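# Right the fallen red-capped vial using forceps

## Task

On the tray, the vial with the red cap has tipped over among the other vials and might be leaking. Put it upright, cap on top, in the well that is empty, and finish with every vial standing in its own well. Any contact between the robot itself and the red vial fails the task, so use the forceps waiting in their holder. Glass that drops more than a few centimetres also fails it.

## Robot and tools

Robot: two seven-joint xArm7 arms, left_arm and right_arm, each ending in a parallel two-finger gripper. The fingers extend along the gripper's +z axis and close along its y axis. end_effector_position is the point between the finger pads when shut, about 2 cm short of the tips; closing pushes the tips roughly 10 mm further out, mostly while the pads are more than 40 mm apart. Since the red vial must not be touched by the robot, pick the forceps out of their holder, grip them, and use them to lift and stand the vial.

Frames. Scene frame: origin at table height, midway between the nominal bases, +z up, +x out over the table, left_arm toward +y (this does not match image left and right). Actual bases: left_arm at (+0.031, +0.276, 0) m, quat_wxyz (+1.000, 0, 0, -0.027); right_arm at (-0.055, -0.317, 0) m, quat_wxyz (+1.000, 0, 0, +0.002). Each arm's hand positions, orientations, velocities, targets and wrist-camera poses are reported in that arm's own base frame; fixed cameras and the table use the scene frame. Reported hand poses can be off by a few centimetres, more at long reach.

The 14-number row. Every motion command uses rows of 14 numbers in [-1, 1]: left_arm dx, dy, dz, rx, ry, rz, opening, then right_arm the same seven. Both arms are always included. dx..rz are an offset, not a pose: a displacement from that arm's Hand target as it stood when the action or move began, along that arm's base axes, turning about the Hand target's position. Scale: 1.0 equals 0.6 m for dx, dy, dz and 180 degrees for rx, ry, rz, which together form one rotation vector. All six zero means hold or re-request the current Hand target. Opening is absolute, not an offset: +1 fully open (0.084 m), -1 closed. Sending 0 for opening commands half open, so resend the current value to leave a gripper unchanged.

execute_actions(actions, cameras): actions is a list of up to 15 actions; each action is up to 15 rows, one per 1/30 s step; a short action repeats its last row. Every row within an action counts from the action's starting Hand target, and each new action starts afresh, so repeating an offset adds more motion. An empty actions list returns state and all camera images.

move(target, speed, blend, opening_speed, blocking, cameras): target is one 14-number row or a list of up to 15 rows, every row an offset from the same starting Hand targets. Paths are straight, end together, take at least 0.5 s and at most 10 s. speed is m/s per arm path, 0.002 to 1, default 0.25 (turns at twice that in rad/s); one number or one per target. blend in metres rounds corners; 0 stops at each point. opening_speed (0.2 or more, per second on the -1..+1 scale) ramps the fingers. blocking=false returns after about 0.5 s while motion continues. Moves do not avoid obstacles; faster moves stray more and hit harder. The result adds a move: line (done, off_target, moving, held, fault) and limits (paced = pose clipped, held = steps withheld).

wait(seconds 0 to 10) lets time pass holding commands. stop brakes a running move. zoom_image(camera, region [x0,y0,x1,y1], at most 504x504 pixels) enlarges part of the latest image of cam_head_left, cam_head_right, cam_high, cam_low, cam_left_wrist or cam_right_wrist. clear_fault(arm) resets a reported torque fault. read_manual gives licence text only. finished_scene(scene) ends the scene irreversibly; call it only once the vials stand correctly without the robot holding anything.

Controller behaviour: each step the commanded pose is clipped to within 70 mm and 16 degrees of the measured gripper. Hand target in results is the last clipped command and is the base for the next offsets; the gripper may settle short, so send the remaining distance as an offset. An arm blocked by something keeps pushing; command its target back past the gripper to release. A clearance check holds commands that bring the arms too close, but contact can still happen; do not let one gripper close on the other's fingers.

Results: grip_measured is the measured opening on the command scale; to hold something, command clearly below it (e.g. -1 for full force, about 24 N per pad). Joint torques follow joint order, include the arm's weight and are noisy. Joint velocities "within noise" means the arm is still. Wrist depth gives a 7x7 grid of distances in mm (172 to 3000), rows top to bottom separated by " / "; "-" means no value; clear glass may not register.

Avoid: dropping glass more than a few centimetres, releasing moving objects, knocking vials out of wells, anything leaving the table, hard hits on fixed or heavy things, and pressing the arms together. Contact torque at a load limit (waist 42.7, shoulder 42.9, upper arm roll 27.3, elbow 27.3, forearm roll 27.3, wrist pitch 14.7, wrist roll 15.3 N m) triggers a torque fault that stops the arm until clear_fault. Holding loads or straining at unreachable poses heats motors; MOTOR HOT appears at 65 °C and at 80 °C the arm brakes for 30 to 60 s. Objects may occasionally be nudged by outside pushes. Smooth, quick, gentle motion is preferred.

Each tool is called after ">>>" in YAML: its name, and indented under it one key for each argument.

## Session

>>> execute_actions:
  actions: []

Scene clock: 0.00 s.
left_arm: end_effector_position=(+0.4082, +0.0580, +0.3043) grip_measured=+1.00 end_effector_quat_wxyz=(+0.727, -0.600, -0.329, -0.059) | right_arm: end_effector_position=(+0.6467, -0.0542, +0.2149) grip_measured=+1.00 end_effector_quat_wxyz=(+0.041, +0.710, -0.681, +0.177)
Joint positions: left_arm=[-0.047 0.554 -0.439 1.427 1.141 2.378 -1.496 0.084] | right_arm=[0.094 0.469 -0.107 1.625 -0.31 0.978 1.683 0.084]
Joint velocities: within noise
Joint torques (N m): no reading
Wrist depth (mm): cam_left_wrist=[1790 1681 1596 1516 1468 1408 1350 / 1847 1736 1661 1571 1499 1449 1353 / 1898 1804 1715 1630 1553 1487 1405 / 1974 1867 1767 1665 1615 1509 1455 / 2074 1924 1799 1715 1645 1543 1493 / 2145 2032 1809 1772 1657 1600 1543 / 2213 1919 1946 1838 1702 1681 593] | cam_right_wrist=[1772 1702 1622 442 424 403 385 / 1686 1596 1533 422 404 387 372 / 1626 1533 1493 406 388 372 358 / 1571 1458 1422 391 376 359 346 / 1493 1420 1364 379 363 348 336 / 1405 1364 1312 364 350 336 325 / 1366 1300 1264 351 338 325 313]
Hand target: left_arm +0.4082, +0.0580, +0.3043; +0.727, -0.600, -0.329, -0.059 | right_arm +0.6467, -0.0542, +0.2149; +0.041, +0.710, -0.681, +0.177
Tool commands: left_gripper/opening=+1.0 right_gripper/opening=+1.0
camera_calibration:
cam_left_wrist: T_world_to_cam=[[0.480981, 0.291901, -0.826711, 0.0735512], [-0.76933, -0.311697, -0.557652, 0.568573], [-0.420463, 0.904234, 0.074648, 0.225464], [0, 0, 0, 1]] pos_world=[0.496843, -0.0481191, 0.361041]
cam_right_wrist: T_world_to_cam=[[-0.974069, -0.0777668, -0.212468, 0.711181], [-0.0114719, 0.954841, -0.296895, 0.190909], [0.225961, -0.286759, -0.930973, 0.167588], [0, 0, 0, 1]] pos_world=[0.65706, -0.0789244, 0.363803]

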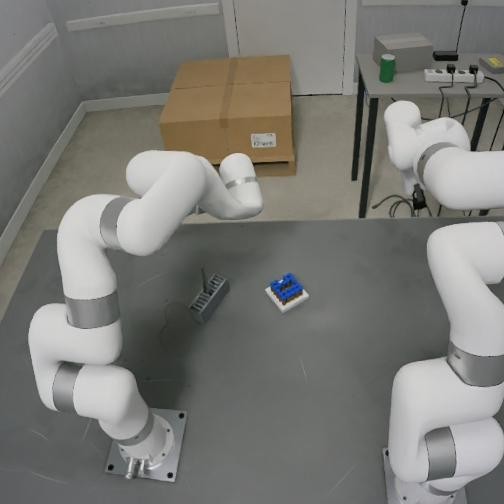

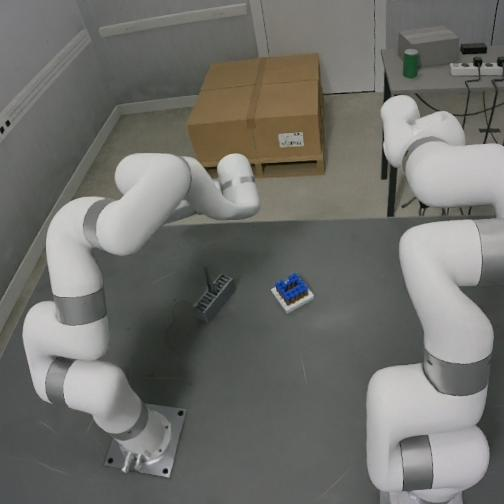

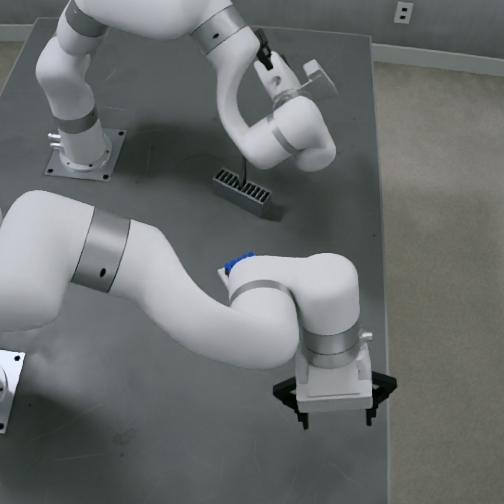

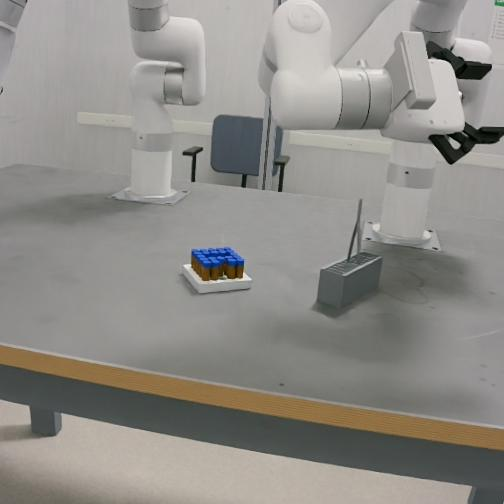

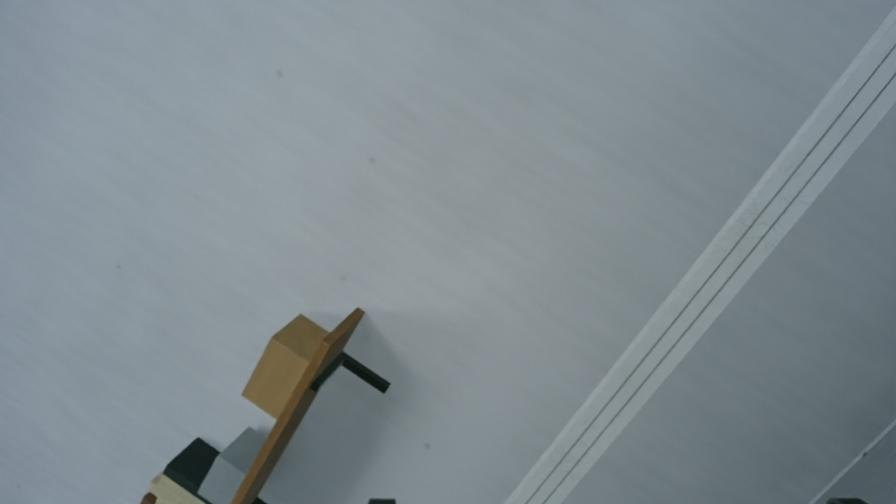

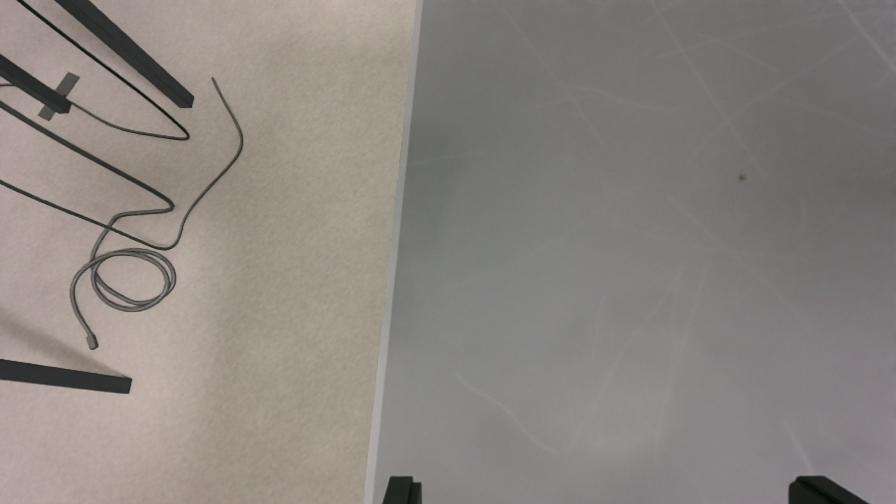

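>>> zoom_image:
  camera: "cam_head_right"
  region: [185, 255, 325, 330]

>>> zoom_image:
  camera: "cam_low"
  region: [170, 190, 390, 320]

Scaled by 3.600 from the camera's 504x504 image, which has a finer 720x720 frame.

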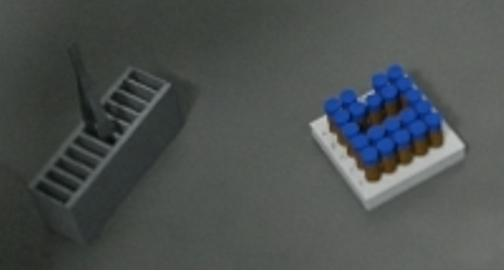

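Scaled by 2.291 from the camera's 504x504 image, which has a finer 720x720 frame.

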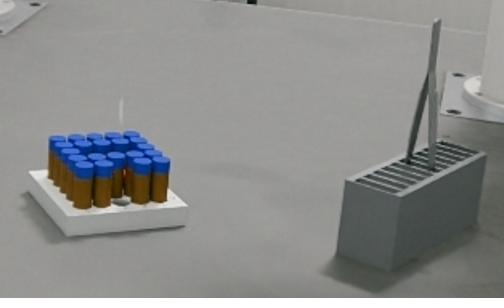

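>>> move:
  target:
    - [-0.007,-0.1,0.08,-0.2677,0.07,-0.1625,1,-0.161,0.09,0.142,-0.095,0.152,0.970,1]
    - [-0.0137,-0.397,0.0433,-0.5354,0.14,-0.325,1,-0.236,0.249,-0.158,-0.0733,-0.3017,0.9098,0]
  speed: 0.6
  blend: 0.05
  cameras: ["cam_left_wrist","cam_right_wrist","cam_high"]

Scene clock: 60.53 s.
left_arm: end_effector_position=(+0.3999, -0.1802, +0.3303) grip_measured=+1.00 end_effector_quat_wxyz=(-0.001, +0.985, -0.174, +0.000) | right_arm: end_effector_position=(+0.5051, +0.0952, +0.1201) grip_measured=-0.01 end_effector_quat_wxyz=(-0.324, +0.627, +0.630, +0.324)
Joint positions: left_arm=[0.069 -0.154 -0.451 1.261 -0.067 1.4 -0.016 0.084] | right_arm=[-0.47 0.452 0.338 1.159 0.902 1.131 -2.301 0.044]
Joint torques (N m): left_arm=[-6.81 -10.47 3.4 17.59 -2.2 -4.05 1.32] | right_arm=[-6.75 -23.95 6.22 13.62 2.13 1.32 -1.12]
Wrist depth (mm): cam_left_wrist=[456 456 455 456 455 456 455 / 456 455 457 457 456 455 456 / 457 456 458 455 457 456 458 / 458 457 455 459 444 436 458 / 457 457 458 458 458 458 458 / 458 460 458 458 460 459 459 / 460 458 460 459 462 458 460] | cam_right_wrist=[536 865 941 925 919 2014 2026 / 568 682 676 629 627 664 2158 / 537 533 506 484 499 522 2138 / 440 439 437 434 432 431 429 / 387 385 386 333 354 380 379 / 334 334 332 313 321 320 328 / 294 285 294 292 291 291 290]
Hand target: left_arm +0.3999, -0.1802, +0.3303; -0.001, +0.985, -0.174, +0.000 | right_arm +0.5051, +0.0952, +0.1201; -0.324, +0.627, +0.630, +0.324
Off the commanded pose: left_arm 0.000 m, 0 deg | right_arm 0.000 m, 0 deg.
move: done; limits=paced
camera_calibration:
cam_left_wrist: T_world_to_cam=[[-0.333311, -0.942664, -0.017011, 0.00431606], [-0.942817, 0.333258, 0.00591997, 0.502056], [0.0000884998, 0.0180114, -0.999838, 0.462404], [0, 0, 0, 1]] pos_world=[0.474745, -0.171574, 0.45943]
cam_right_wrist: T_world_to_cam=[[0.999451, 0.0274836, -0.0184771, -0.465524], [0.00126783, -0.589274, -0.807933, 0.22055], [-0.033093, 0.807466, -0.588985, 0.139763], [0, 0, 0, 1]] pos_world=[0.469614, 0.0299047, 0.251906]
Images, in order (width x height): cam_high 504x504, cam_left_wrist 896x504, cam_right_wrist 896x504.

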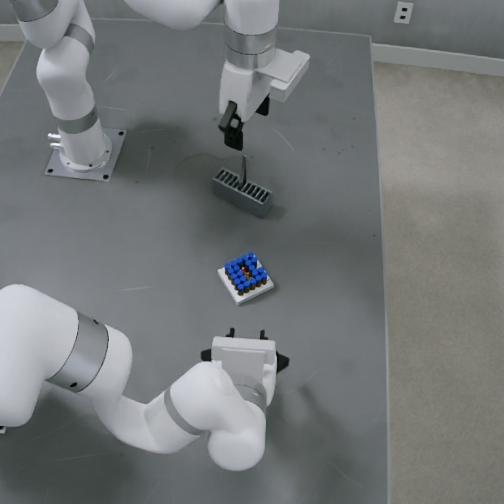

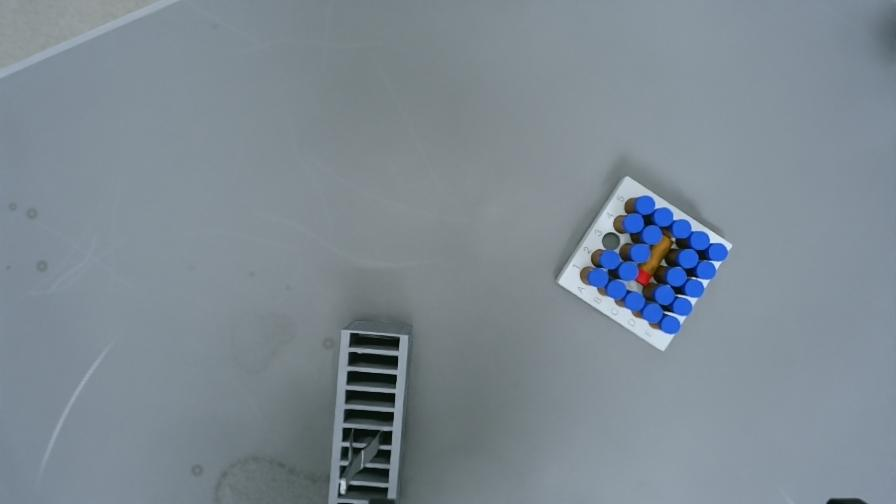

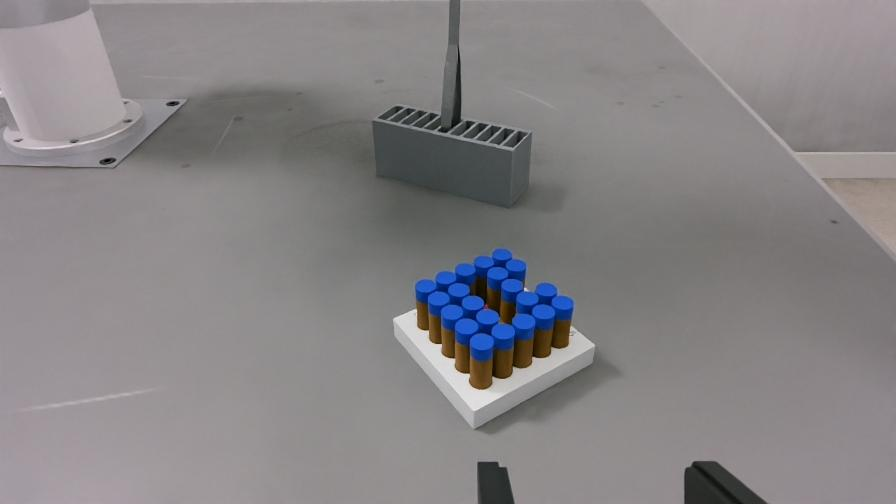

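>>> zoom_image:
  camera: "cam_left_wrist"
  region: [545, 165, 745, 365]

>>> zoom_image:
  camera: "cam_left_wrist"
  region: [290, 304, 450, 504]

>>> zoom_image:
  camera: "cam_right_wrist"
  region: [370, 0, 610, 220]

Scaled by 2.520 from the camera's 896x504 image, which has a finer 1280x720 frame.

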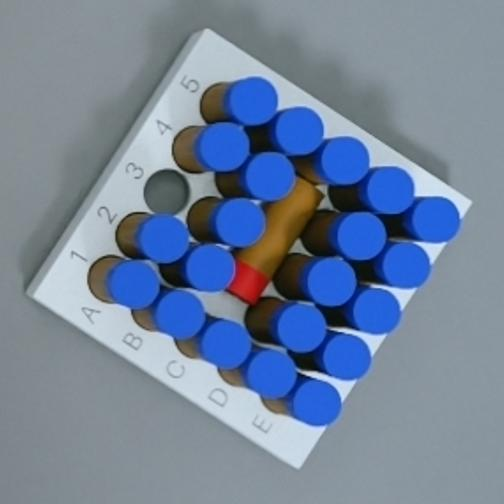

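Scaled by 2.520 from the camera's 896x504 image, which has a finer 1280x720 frame.

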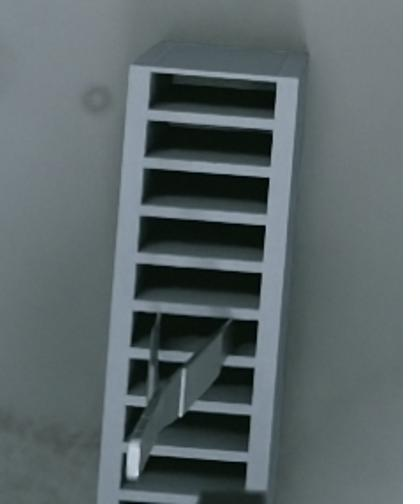

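Scaled by 2.100 from the camera's 896x504 image, which has a finer 1280x720 frame.

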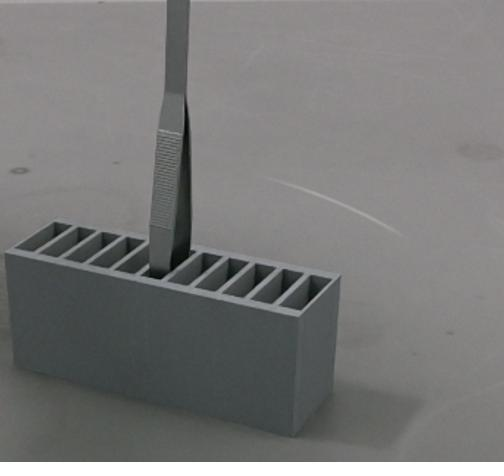

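>>> move:
  target: [-0.0203,0.1568,-0.2005,0,0,-0.0233,0,0,0,0,0,0,0,0]
  speed: 0.25
  cameras: ["cam_left_wrist","cam_right_wrist"]

>>> zoom_image:
  camera: "cam_left_wrist"
  region: [440, 254, 690, 504]

>>> zoom_image:
  camera: "cam_right_wrist"
  region: [350, 0, 590, 220]

Scene clock: 122.10 s.
left_arm: end_effector_position=(+0.3878, -0.0862, +0.2100) grip_measured=-0.01 end_effector_quat_wxyz=(-0.001, +0.978, -0.210, +0.000) | right_arm: end_effector_position=(+0.5051, +0.0952, +0.1201) grip_measured=-0.01 end_effector_quat_wxyz=(-0.324, +0.627, +0.630, +0.324)
Joint positions: left_arm=[0.13 -0.24 -0.329 0.825 -0.087 1.054 0.277 0.044] | right_arm=[-0.47 0.452 0.338 1.159 0.902 1.131 -2.301 0.044]
Joint torques (N m): left_arm=[6.36 -9.01 3.56 17.21 -2.42 -4.14 1.2] | right_arm=[-6.68 -23.86 5.91 13.59 2 1.24 -1.09]
Wrist depth (mm): cam_left_wrist=[336 337 336 338 337 337 337 / 337 337 338 338 338 338 323 / 337 337 338 338 338 339 317 / 338 336 338 338 338 338 339 / 338 338 338 338 339 338 339 / 339 338 339 339 339 339 339 / 339 339 339 339 339 339 340] | cam_right_wrist=[535 866 934 929 921 2014 2032 / 566 683 677 630 627 662 2145 / 537 531 505 486 500 522 2125 / 440 438 437 435 434 431 428 / 387 386 385 334 354 380 379 / 335 334 331 313 320 319 328 / 295 286 293 291 291 290 289]
Hand target: left_arm +0.3878, -0.0861, +0.2100; +0.000, +0.978, -0.210, +0.000 | right_arm +0.5051, +0.0952, +0.1201; -0.324, +0.627, +0.630, +0.324
Off the commanded pose: left_arm 0.000 m, 0 deg | right_arm 0.000 m, 0 deg.
move: done
camera_calibration:
cam_left_wrist: T_world_to_cam=[[-0.401346, -0.915767, -0.0171224, 0.11555], [-0.915925, 0.401304, 0.00593545, 0.455347], [0.00143581, 0.018065, -0.999836, 0.34001], [0, 0, 0, 1]] pos_world=[0.462951, -0.0830582, 0.33923]
cam_right_wrist: T_world_to_cam=[[0.999451, 0.0274836, -0.0184771, -0.465524], [0.00126783, -0.589274, -0.807933, 0.22055], [-0.033093, 0.807466, -0.588985, 0.139763], [0, 0, 0, 1]] pos_world=[0.469614, 0.0299047, 0.251906]
Images, in order (width x height): cam_left_wrist 896x504, cam_right_wrist 896x504.

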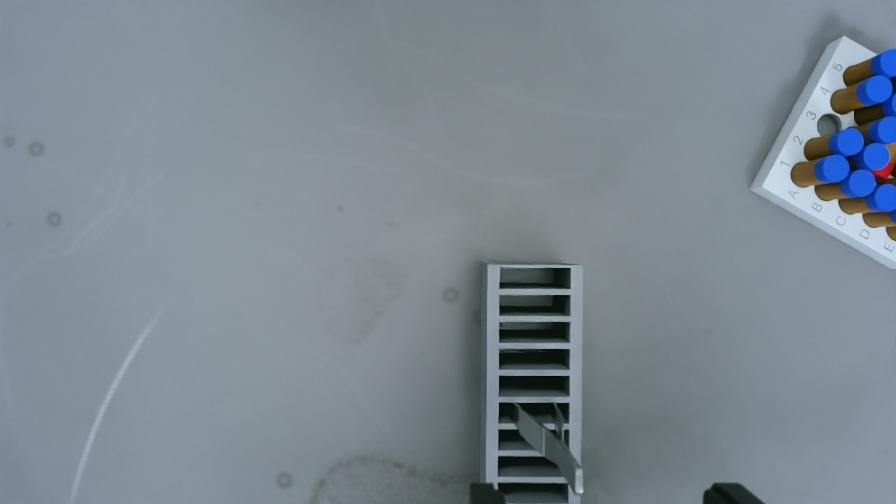

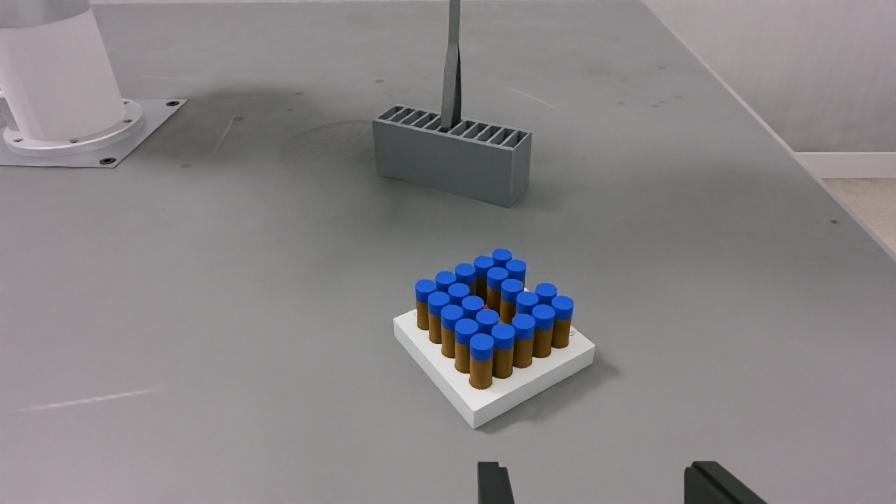

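Scaled by 2.016 from the camera's 896x504 image, which has a finer 1280x720 frame.

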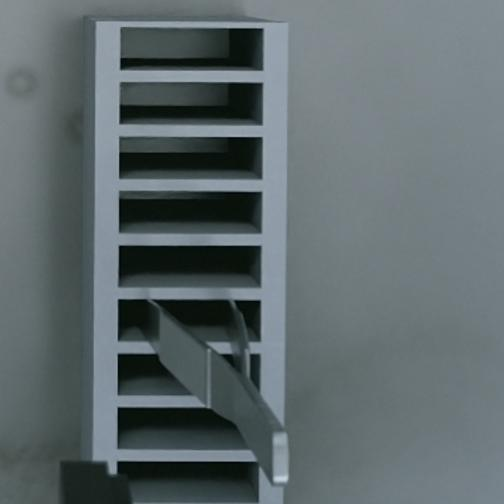

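Scaled by 2.100 from the camera's 896x504 image, which has a finer 1280x720 frame.

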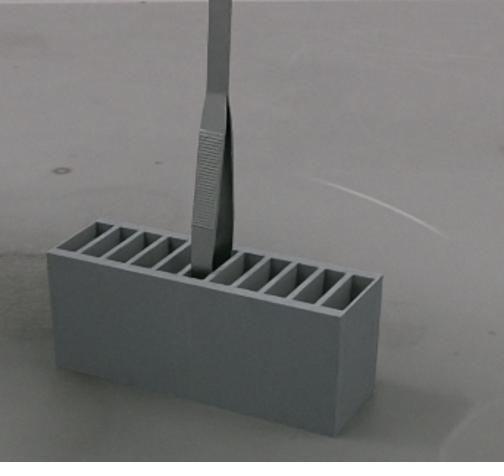

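>>> move:
  target:
    - [-0.003,-0.0028,0,0,0,0,-0.1,0,0,0,0,0,0,0]
    - [-0.003,-0.0028,-0.1942,0,0,0,-0.1,0,0,0,0,0,0,0]
    - [-0.003,-0.0028,-0.1942,0,0,0,-0.95,0,0,0,0,0,0,0]
  speed: [0.1,0.12,0.05]
  opening_speed: 0.7
  blend: [0.001,0,0]
  cameras: ["cam_right_wrist","cam_low"]

>>> zoom_image:
  camera: "cam_right_wrist"
  region: [350, 0, 590, 220]

>>> zoom_image:
  camera: "cam_low"
  region: [270, 160, 430, 320]

Scene clock: 139.40 s.
left_arm: end_effector_position=(+0.3860, -0.0878, +0.0935) grip_measured=-0.81 end_effector_quat_wxyz=(+0.000, +0.978, -0.210, +0.000) | right_arm: end_effector_position=(+0.5051, +0.0952, +0.1201) grip_measured=-0.01 end_effector_quat_wxyz=(-0.324, +0.627, +0.630, +0.324)
Joint positions: left_arm=[0.135 -0.033 -0.36 0.652 -0.017 0.683 0.212 0.008] | right_arm=[-0.47 0.452 0.338 1.159 0.902 1.131 -2.301 0.044]
Joint torques (N m): left_arm=[7.63 -8.14 1.11 15.26 2.1 -2.28 -1.65] | right_arm=[-6.65 -23.87 5.49 13.53 1.68 1.14 -1.08]
Wrist depth (mm): cam_left_wrist=[221 221 221 221 221 221 221 / 221 221 222 221 222 221 222 / 222 221 221 222 222 222 222 / 222 222 222 222 222 222 222 / 222 222 222 222 211 223 222 / 222 223 222 222 175 223 223 / 223 223 223 223 175 223 223] | cam_right_wrist=[535 867 855 456 919 2020 2044 / 566 679 680 520 627 664 2158 / 537 532 505 486 498 521 2125 / 440 439 437 435 434 432 429 / 387 385 384 333 354 380 378 / 334 334 332 313 321 319 328 / 294 285 293 292 291 291 289]
Hand target: left_arm +0.3860, -0.0878, +0.0935; +0.000, +0.978, -0.210, +0.000 | right_arm +0.5051, +0.0952, +0.1201; -0.324, +0.627, +0.630, +0.324
Off the commanded pose: left_arm 0.000 m, 0 deg | right_arm 0.000 m, 0 deg.
move: done; blend cut to 0 m at target 1
camera_calibration:
cam_right_wrist: T_world_to_cam=[[0.999451, 0.0274836, -0.0184771, -0.465524], [0.00126783, -0.589274, -0.807933, 0.22055], [-0.033093, 0.807466, -0.588985, 0.139763], [0, 0, 0, 1]] pos_world=[0.469614, 0.0299047, 0.251906]
Images, in order (width x height): cam_low 504x504, cam_right_wrist 896x504.

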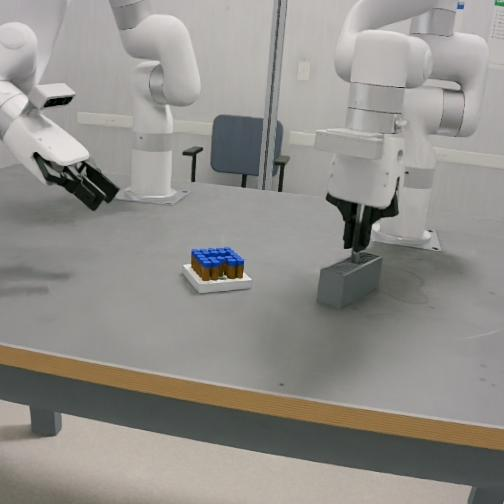

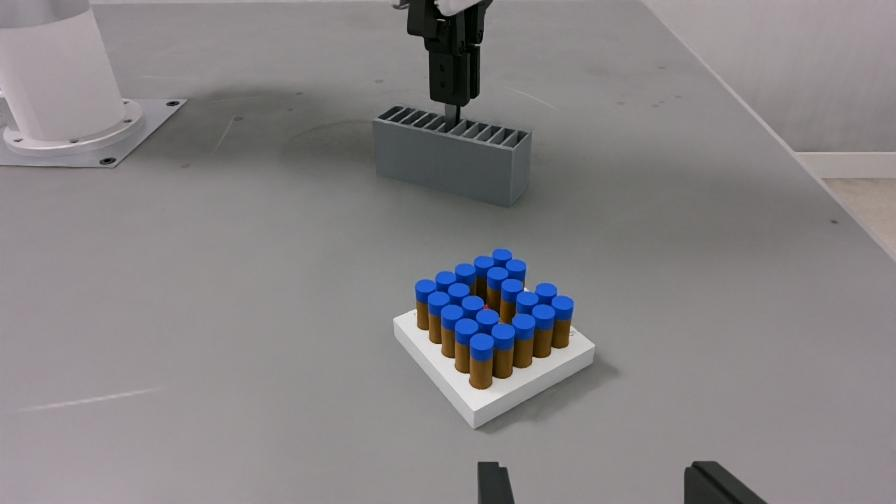

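Scaled by 2.100 from the camera's 896x504 image, which has a finer 1280x720 frame.

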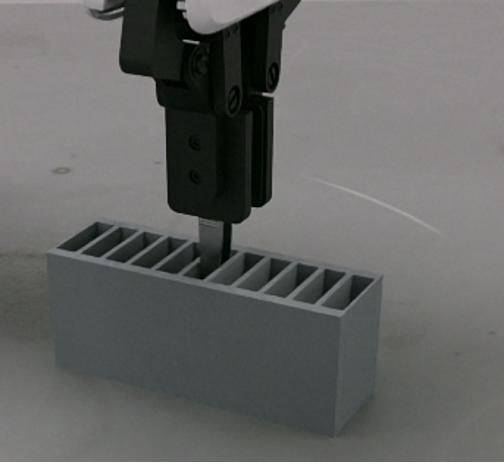

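Scaled by 3.150 from the camera's 504x504 image, which has a finer 720x720 frame.

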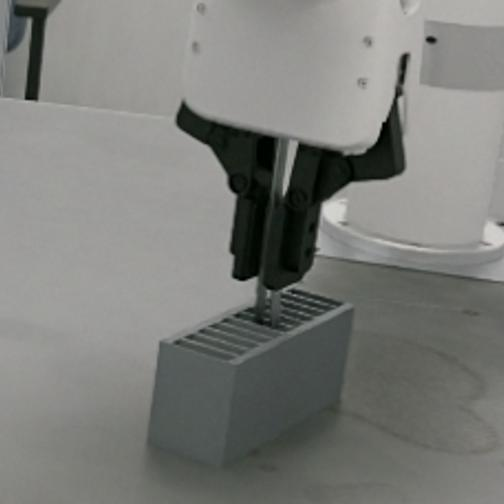

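>>> move:
  target:
    - [0,0,0.04,0,0,0,-1,0,0,0,0,0,0,0]
    - [0,0,0.2,0,0,0,-1,0,0,0,0,0,0,0]
    - [0.061,-0.3198,0.15,0,0,0.8522,-1,0,0,0,0,0,0,0]
  speed: [0.08,0.15,0.35]
  blend: [0.01,0.02,0]
  cameras: ["cam_right_wrist","cam_left_wrist"]

>>> zoom_image:
  camera: "cam_left_wrist"
  region: [420, 254, 670, 504]

Scene clock: 185.47 s.
left_arm: end_effector_position=(+0.4226, -0.2797, +0.1835) grip_measured=-0.87 end_effector_quat_wxyz=(+0.000, +0.429, +0.903, +0.000) | right_arm: end_effector_position=(+0.5051, +0.0952, +0.1201) grip_measured=-0.01 end_effector_quat_wxyz=(-0.324, +0.627, +0.630, +0.324)
Joint positions: left_arm=[0.011 0.195 -0.632 1.182 0.133 1.028 -2.935 0.006] | right_arm=[-0.47 0.452 0.338 1.159 0.902 1.131 -2.301 0.044]
Joint torques (N m): left_arm=[-6.68 -17.08 -0.91 24.86 2.33 0.61 -1.72] | right_arm=[-6.62 -24.02 5.07 13.41 1.34 1.06 -0.98]
Wrist depth (mm): cam_left_wrist=[312 312 311 312 311 303 273 / 312 312 311 311 311 311 294 / 313 313 312 312 311 311 310 / 313 312 312 311 311 311 310 / 313 313 312 297 311 311 311 / 313 313 313 286 280 311 311 / 314 314 312 282 277 311 311] | cam_right_wrist=[535 869 862 246 838 1991 2044 / 567 681 679 630 629 665 2151 / 535 532 505 485 499 524 2112 / 439 438 436 436 433 430 430 / 387 385 384 333 354 380 379 / 335 334 332 313 321 320 328 / 295 286 293 292 291 291 289]
Hand target: left_arm +0.4226, -0.2797, +0.1835; +0.000, +0.429, +0.903, +0.000 | right_arm +0.5051, +0.0952, +0.1201; -0.324, +0.627, +0.630, +0.324
Off the commanded pose: left_arm 0.000 m, 0 deg | right_arm 0.000 m, 0 deg.
move: done
camera_calibration:
cam_left_wrist: T_world_to_cam=[[0.769037, 0.638976, -0.0170784, -0.107872], [0.639137, -0.769069, 0.00605061, -0.419477], [-0.0092683, -0.0155686, -0.999836, 0.311985], [0, 0, 0, 1]] pos_world=[0.353952, -0.248822, 0.31263]
cam_right_wrist: T_world_to_cam=[[0.999451, 0.0274836, -0.0184771, -0.465524], [0.00126783, -0.589274, -0.807933, 0.22055], [-0.033093, 0.807466, -0.588985, 0.139763], [0, 0, 0, 1]] pos_world=[0.469614, 0.0299047, 0.251906]
Images, in order (width x height): cam_left_wrist 896x504, cam_right_wrist 896x504.

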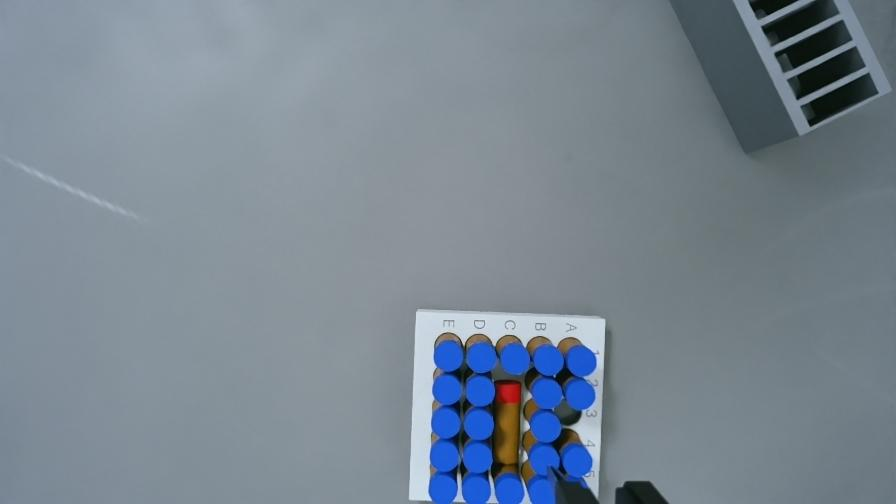

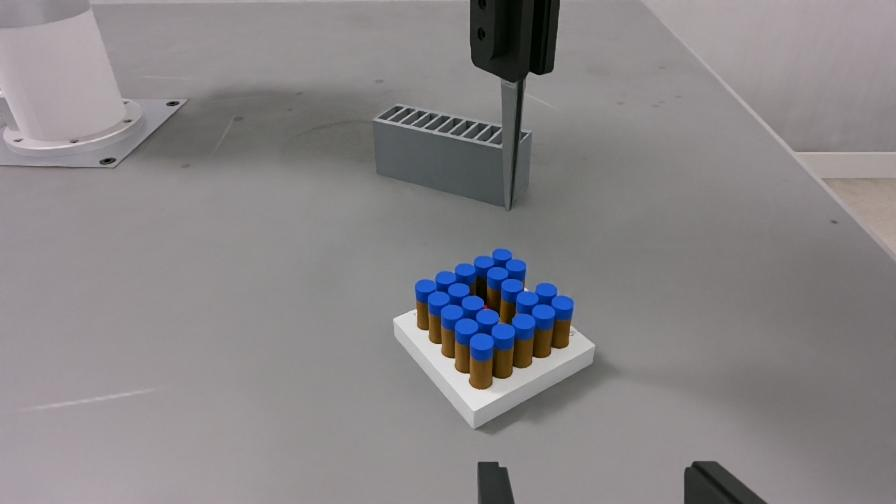

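Scaled by 2.016 from the camera's 896x504 image, which has a finer 1280x720 frame.

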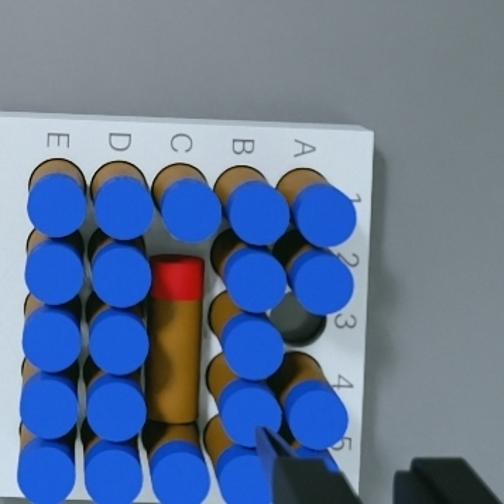

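>>> move:
  target:
    - [-0.0168,-0.0007,-0.05,0,0,-0.01,-1,0,0,0,0,0,0,0]
    - [-0.0168,-0.0007,-0.05,0,0,-0.01,-0.74,0,0,0,0,0,0,0]
  speed: [0.12,0.05]
  opening_speed: 0.4
  cameras: ["cam_right_wrist","cam_left_wrist"]

>>> zoom_image:
  camera: "cam_left_wrist"
  region: [440, 344, 600, 504]

>>> zoom_image:
  camera: "cam_right_wrist"
  region: [400, 150, 600, 350]

Scene clock: 206.93 s.
left_arm: end_effector_position=(+0.4125, -0.2801, +0.1535) grip_measured=-0.76 end_effector_quat_wxyz=(+0.000, +0.444, +0.896, +0.000) | right_arm: end_effector_position=(+0.5051, +0.0952, +0.1201) grip_measured=-0.01 end_effector_quat_wxyz=(-0.324, +0.627, +0.630, +0.324)
Joint positions: left_arm=[0.006 0.21 -0.633 1.105 0.152 0.941 -2.929 0.011] | right_arm=[-0.47 0.452 0.338 1.159 0.902 1.131 -2.301 0.044]
Joint torques (N m): left_arm=[-6.91 -16.82 -1.34 16.37 2.05 -3.81 -1.53] | right_arm=[-6.77 -23.96 4.82 13.41 1.16 0.94 -0.98]
Wrist depth (mm): cam_left_wrist=[282 282 282 282 280 280 242 / 283 282 282 282 282 281 260 / 283 283 282 282 281 281 281 / 283 283 282 282 281 281 281 / 283 283 283 282 283 281 281 / 283 283 282 269 241 281 281 / 284 284 282 245 248 281 282] | cam_right_wrist=[536 866 855 238 836 2008 2050 / 568 682 677 266 628 665 2165 / 537 532 506 477 500 520 2119 / 441 438 437 417 433 431 429 / 387 387 384 333 353 380 378 / 335 333 333 313 320 319 328 / 294 285 293 291 291 290 290]
Hand target: left_arm +0.4125, -0.2801, +0.1535; +0.000, +0.443, +0.896, +0.000 | right_arm +0.5051, +0.0952, +0.1201; -0.324, +0.627, +0.630, +0.324
Off the commanded pose: left_arm 0.000 m, 0 deg | right_arm 0.000 m, 0 deg.
move: done
camera_calibration:
cam_left_wrist: T_world_to_cam=[[0.788714, 0.614523, -0.0170554, -0.11534], [0.614682, -0.788753, 0.00593415, -0.408553], [-0.00980584, -0.015164, -0.999837, 0.282219], [0, 0, 0, 1]] pos_world=[0.344868, -0.247089, 0.28263]
cam_right_wrist: T_world_to_cam=[[0.999451, 0.0274836, -0.0184771, -0.465524], [0.00126783, -0.589274, -0.807933, 0.22055], [-0.033093, 0.807466, -0.588985, 0.139763], [0, 0, 0, 1]] pos_world=[0.469614, 0.0299047, 0.251906]
Images, in order (width x height): cam_left_wrist 896x504, cam_right_wrist 896x504.

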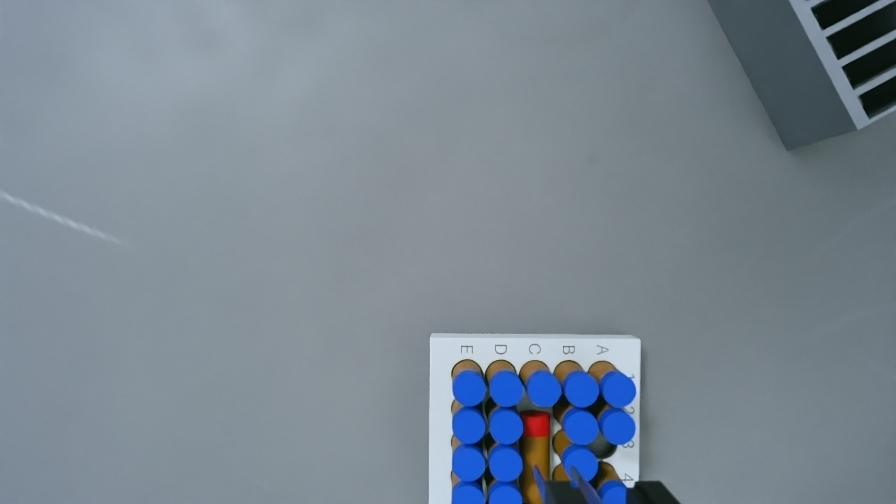

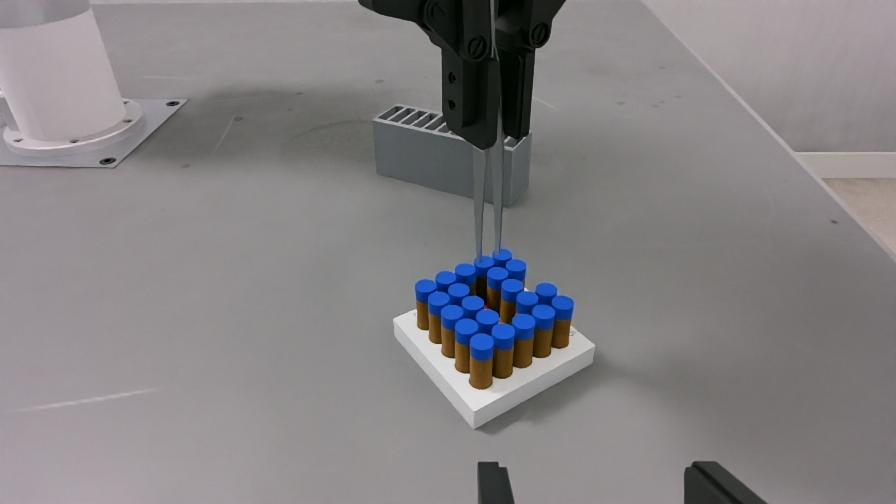

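Scaled by 3.150 from the camera's 896x504 image, which has a finer 1280x720 frame.

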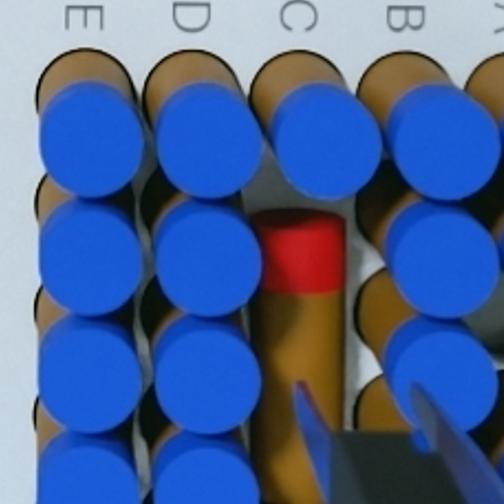

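Scaled by 2.520 from the camera's 896x504 image, which has a finer 1280x720 frame.

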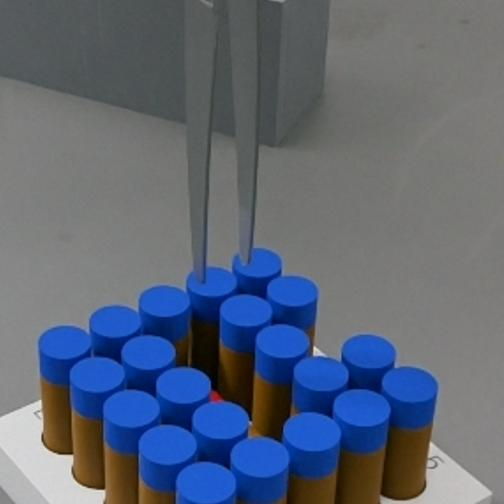

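>>> move:
  target:
    - [0,0,0,0,0,0,-0.71,0,0,0,0,0,0,0]
    - [0,0,-0.045,0,0,0,-0.71,0,0,0,0,0,0,0]
  speed: [0.05,0.05]
  opening_speed: 0.4
  cameras: ["cam_right_wrist","cam_left_wrist"]

>>> zoom_image:
  camera: "cam_left_wrist"
  region: [460, 364, 600, 504]

>>> zoom_image:
  camera: "cam_right_wrist"
  region: [400, 200, 600, 400]

Scene clock: 221.80 s.
left_arm: end_effector_position=(+0.4125, -0.2801, +0.1265) grip_measured=-0.73 end_effector_quat_wxyz=(+0.000, +0.444, +0.896, +0.000) | right_arm: end_effector_position=(+0.5051, +0.0952, +0.1201) grip_measured=-0.01 end_effector_quat_wxyz=(-0.324, +0.627, +0.630, +0.324)
Joint positions: left_arm=[-0.006 0.256 -0.62 1.074 0.192 0.874 -2.957 0.012] | right_arm=[-0.47 0.452 0.338 1.159 0.902 1.131 -2.301 0.044]
Joint torques (N m): left_arm=[-6.75 -17.22 -1.8 15.61 2.01 -3.81 -1.69] | right_arm=[-6.78 -24.03 4.54 13.4 0.94 0.83 -0.93]
Wrist depth (mm): cam_left_wrist=[256 255 255 254 255 254 222 / 256 255 255 255 255 254 251 / 255 256 256 255 255 254 254 / 256 255 256 255 255 255 254 / 256 256 255 255 255 255 254 / 256 256 256 241 231 255 255 / 256 256 255 218 221 255 255] | cam_right_wrist=[536 868 - 219 273 1991 2050 / 568 681 634 257 626 665 2172 / 535 531 504 301 499 522 2112 / 441 438 437 417 432 431 429 / 387 387 385 332 354 380 378 / 335 334 332 313 321 319 328 / 294 285 293 292 291 290 289]
Hand target: left_arm +0.4125, -0.2801, +0.1265; +0.000, +0.443, +0.896, +0.000 | right_arm +0.5051, +0.0952, +0.1201; -0.324, +0.627, +0.630, +0.324
Off the commanded pose: left_arm 0.000 m, 0 deg | right_arm 0.000 m, 0 deg.
move: done
camera_calibration:
cam_left_wrist: T_world_to_cam=[[0.788714, 0.614523, -0.0170554, -0.115799], [0.614682, -0.788753, 0.00593415, -0.408394], [-0.00980584, -0.015164, -0.999837, 0.255323], [0, 0, 0, 1]] pos_world=[0.344868, -0.247089, 0.25573]
cam_right_wrist: T_world_to_cam=[[0.999451, 0.0274836, -0.0184771, -0.465524], [0.00126783, -0.589274, -0.807933, 0.22055], [-0.033093, 0.807466, -0.588985, 0.139763], [0, 0, 0, 1]] pos_world=[0.469614, 0.0299047, 0.251906]
Images, in order (width x height): cam_left_wrist 896x504, cam_right_wrist 896x504.

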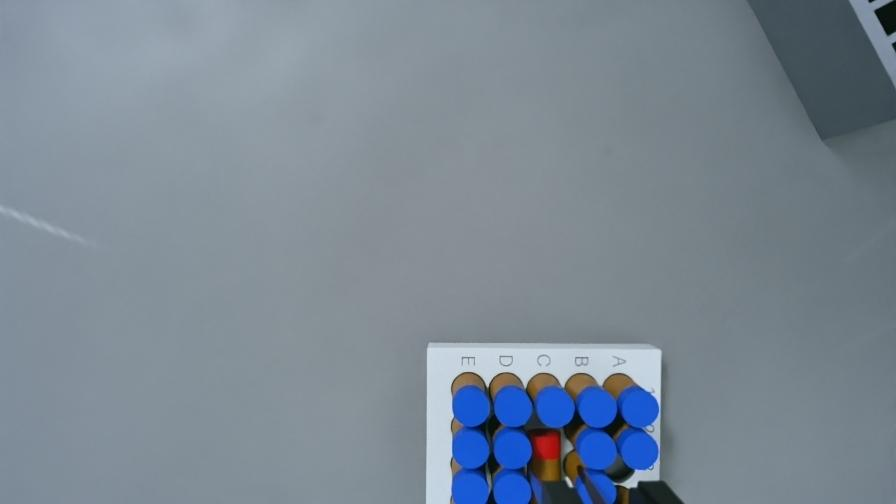

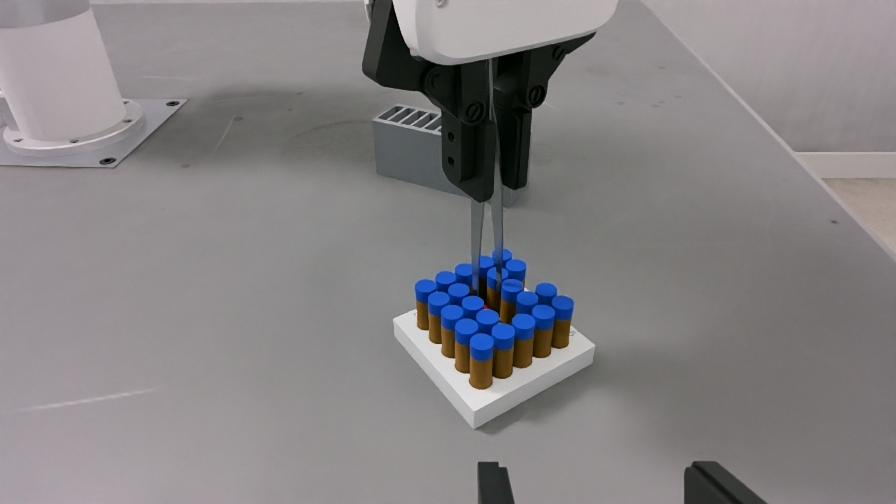

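Scaled by 3.600 from the camera's 896x504 image, which has a finer 1280x720 frame.

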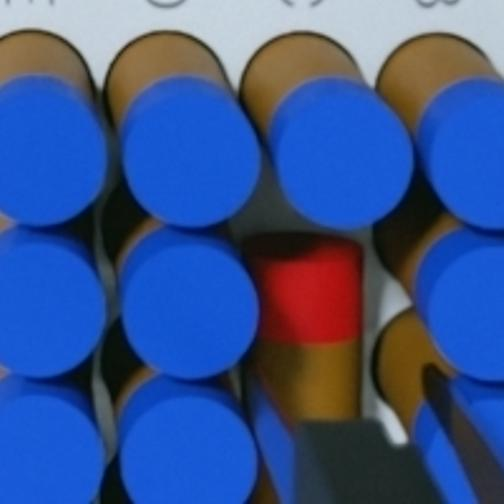

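Scaled by 2.520 from the camera's 896x504 image, which has a finer 1280x720 frame.

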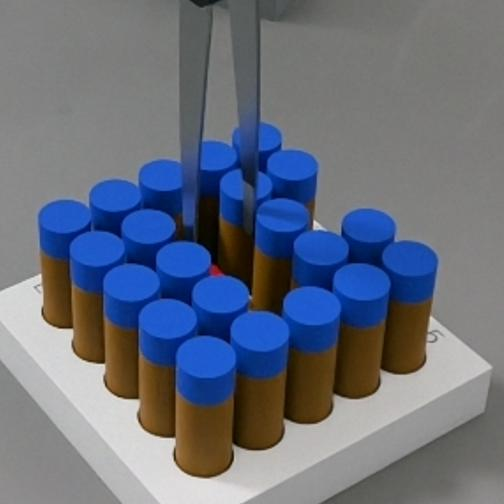

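>>> move:
  target:
    - [-0.001,-0.0007,0,0,0,0,-0.71,0,0,0,0,0,0,0]
    - [-0.001,-0.0007,-0.0217,0,0,0,-0.71,0,0,0,0,0,0,0]
  speed: [0.05,0.04]
  cameras: ["cam_right_wrist","cam_left_wrist"]

>>> zoom_image:
  camera: "cam_left_wrist"
  region: [460, 364, 600, 504]

>>> zoom_image:
  camera: "cam_right_wrist"
  region: [440, 240, 540, 340]

Scene clock: 233.83 s.
left_arm: end_effector_position=(+0.4119, -0.2805, +0.1135) grip_measured=-0.73 end_effector_quat_wxyz=(+0.000, +0.443, +0.896, +0.000) | right_arm: end_effector_position=(+0.5051, +0.0952, +0.1201) grip_measured=-0.01 end_effector_quat_wxyz=(-0.324, +0.627, +0.630, +0.324)
Joint positions: left_arm=[-0.013 0.28 -0.613 1.061 0.213 0.842 -2.973 0.012] | right_arm=[-0.47 0.452 0.338 1.159 0.902 1.131 -2.301 0.044]
Joint torques (N m): left_arm=[-6.87 -17.84 -1.98 15.26 2.34 -4.02 -1.74] | right_arm=[-6.7 -24.02 4.36 13.36 0.81 0.77 -0.96]
Wrist depth (mm): cam_left_wrist=[243 242 242 242 241 241 218 / 243 243 242 242 241 241 241 / 243 242 242 242 241 241 241 / 243 243 242 242 242 242 241 / 243 243 242 242 242 242 241 / 243 243 242 228 227 242 241 / 244 243 243 243 201 242 242] | cam_right_wrist=[536 866 - 218 250 1985 2020 / 567 681 597 250 626 664 2158 / 536 533 506 287 499 521 2106 / 441 440 437 416 433 431 429 / 388 385 385 333 355 380 379 / 334 334 333 313 320 320 327 / 295 285 293 292 291 290 289]
Hand target: left_arm +0.4119, -0.2805, +0.1134; +0.000, +0.443, +0.896, +0.000 | right_arm +0.5051, +0.0952, +0.1201; -0.324, +0.627, +0.630, +0.324
Off the commanded pose: left_arm 0.000 m, 0 deg | right_arm 0.000 m, 0 deg.
move: done
camera_calibration:
cam_left_wrist: T_world_to_cam=[[0.788714, 0.614523, -0.0170554, -0.115303], [0.614682, -0.788753, 0.00593415, -0.408263], [-0.00980584, -0.015164, -0.999837, 0.242213], [0, 0, 0, 1]] pos_world=[0.344268, -0.247489, 0.24263]
cam_right_wrist: T_world_to_cam=[[0.999451, 0.0274836, -0.0184771, -0.465524], [0.00126783, -0.589274, -0.807933, 0.22055], [-0.033093, 0.807466, -0.588985, 0.139763], [0, 0, 0, 1]] pos_world=[0.469614, 0.0299047, 0.251906]
Images, in order (width x height): cam_left_wrist 896x504, cam_right_wrist 896x504.

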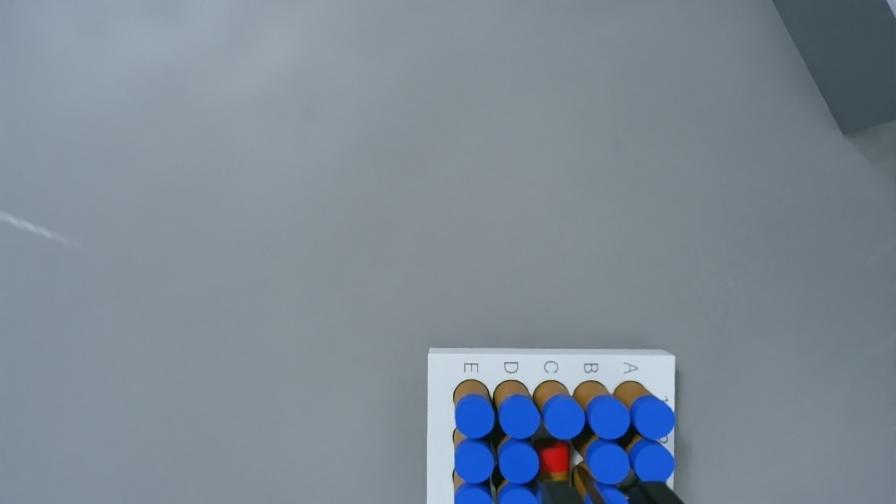

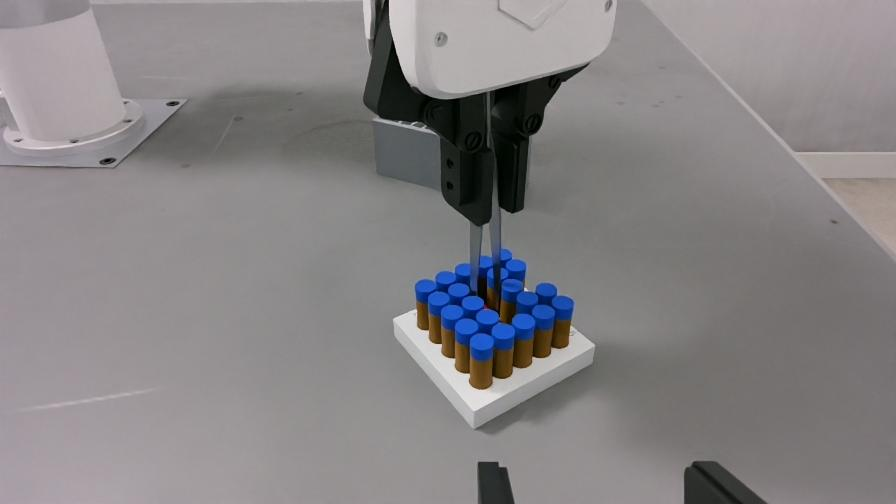

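Scaled by 3.600 from the camera's 896x504 image, which has a finer 1280x720 frame.

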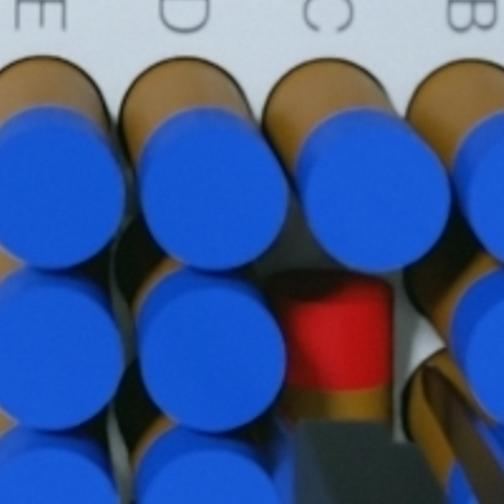

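Scaled by 5.040 from the camera's 896x504 image, which has a finer 1280x720 frame.

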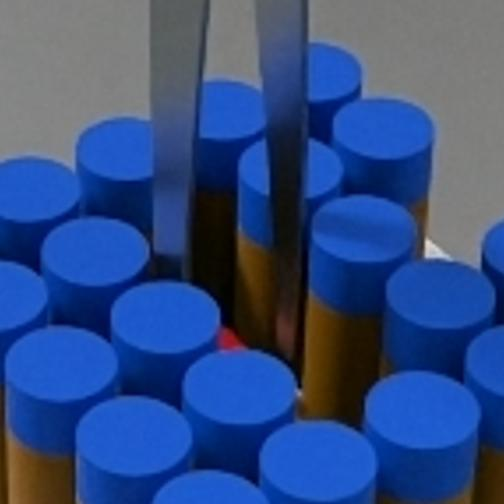

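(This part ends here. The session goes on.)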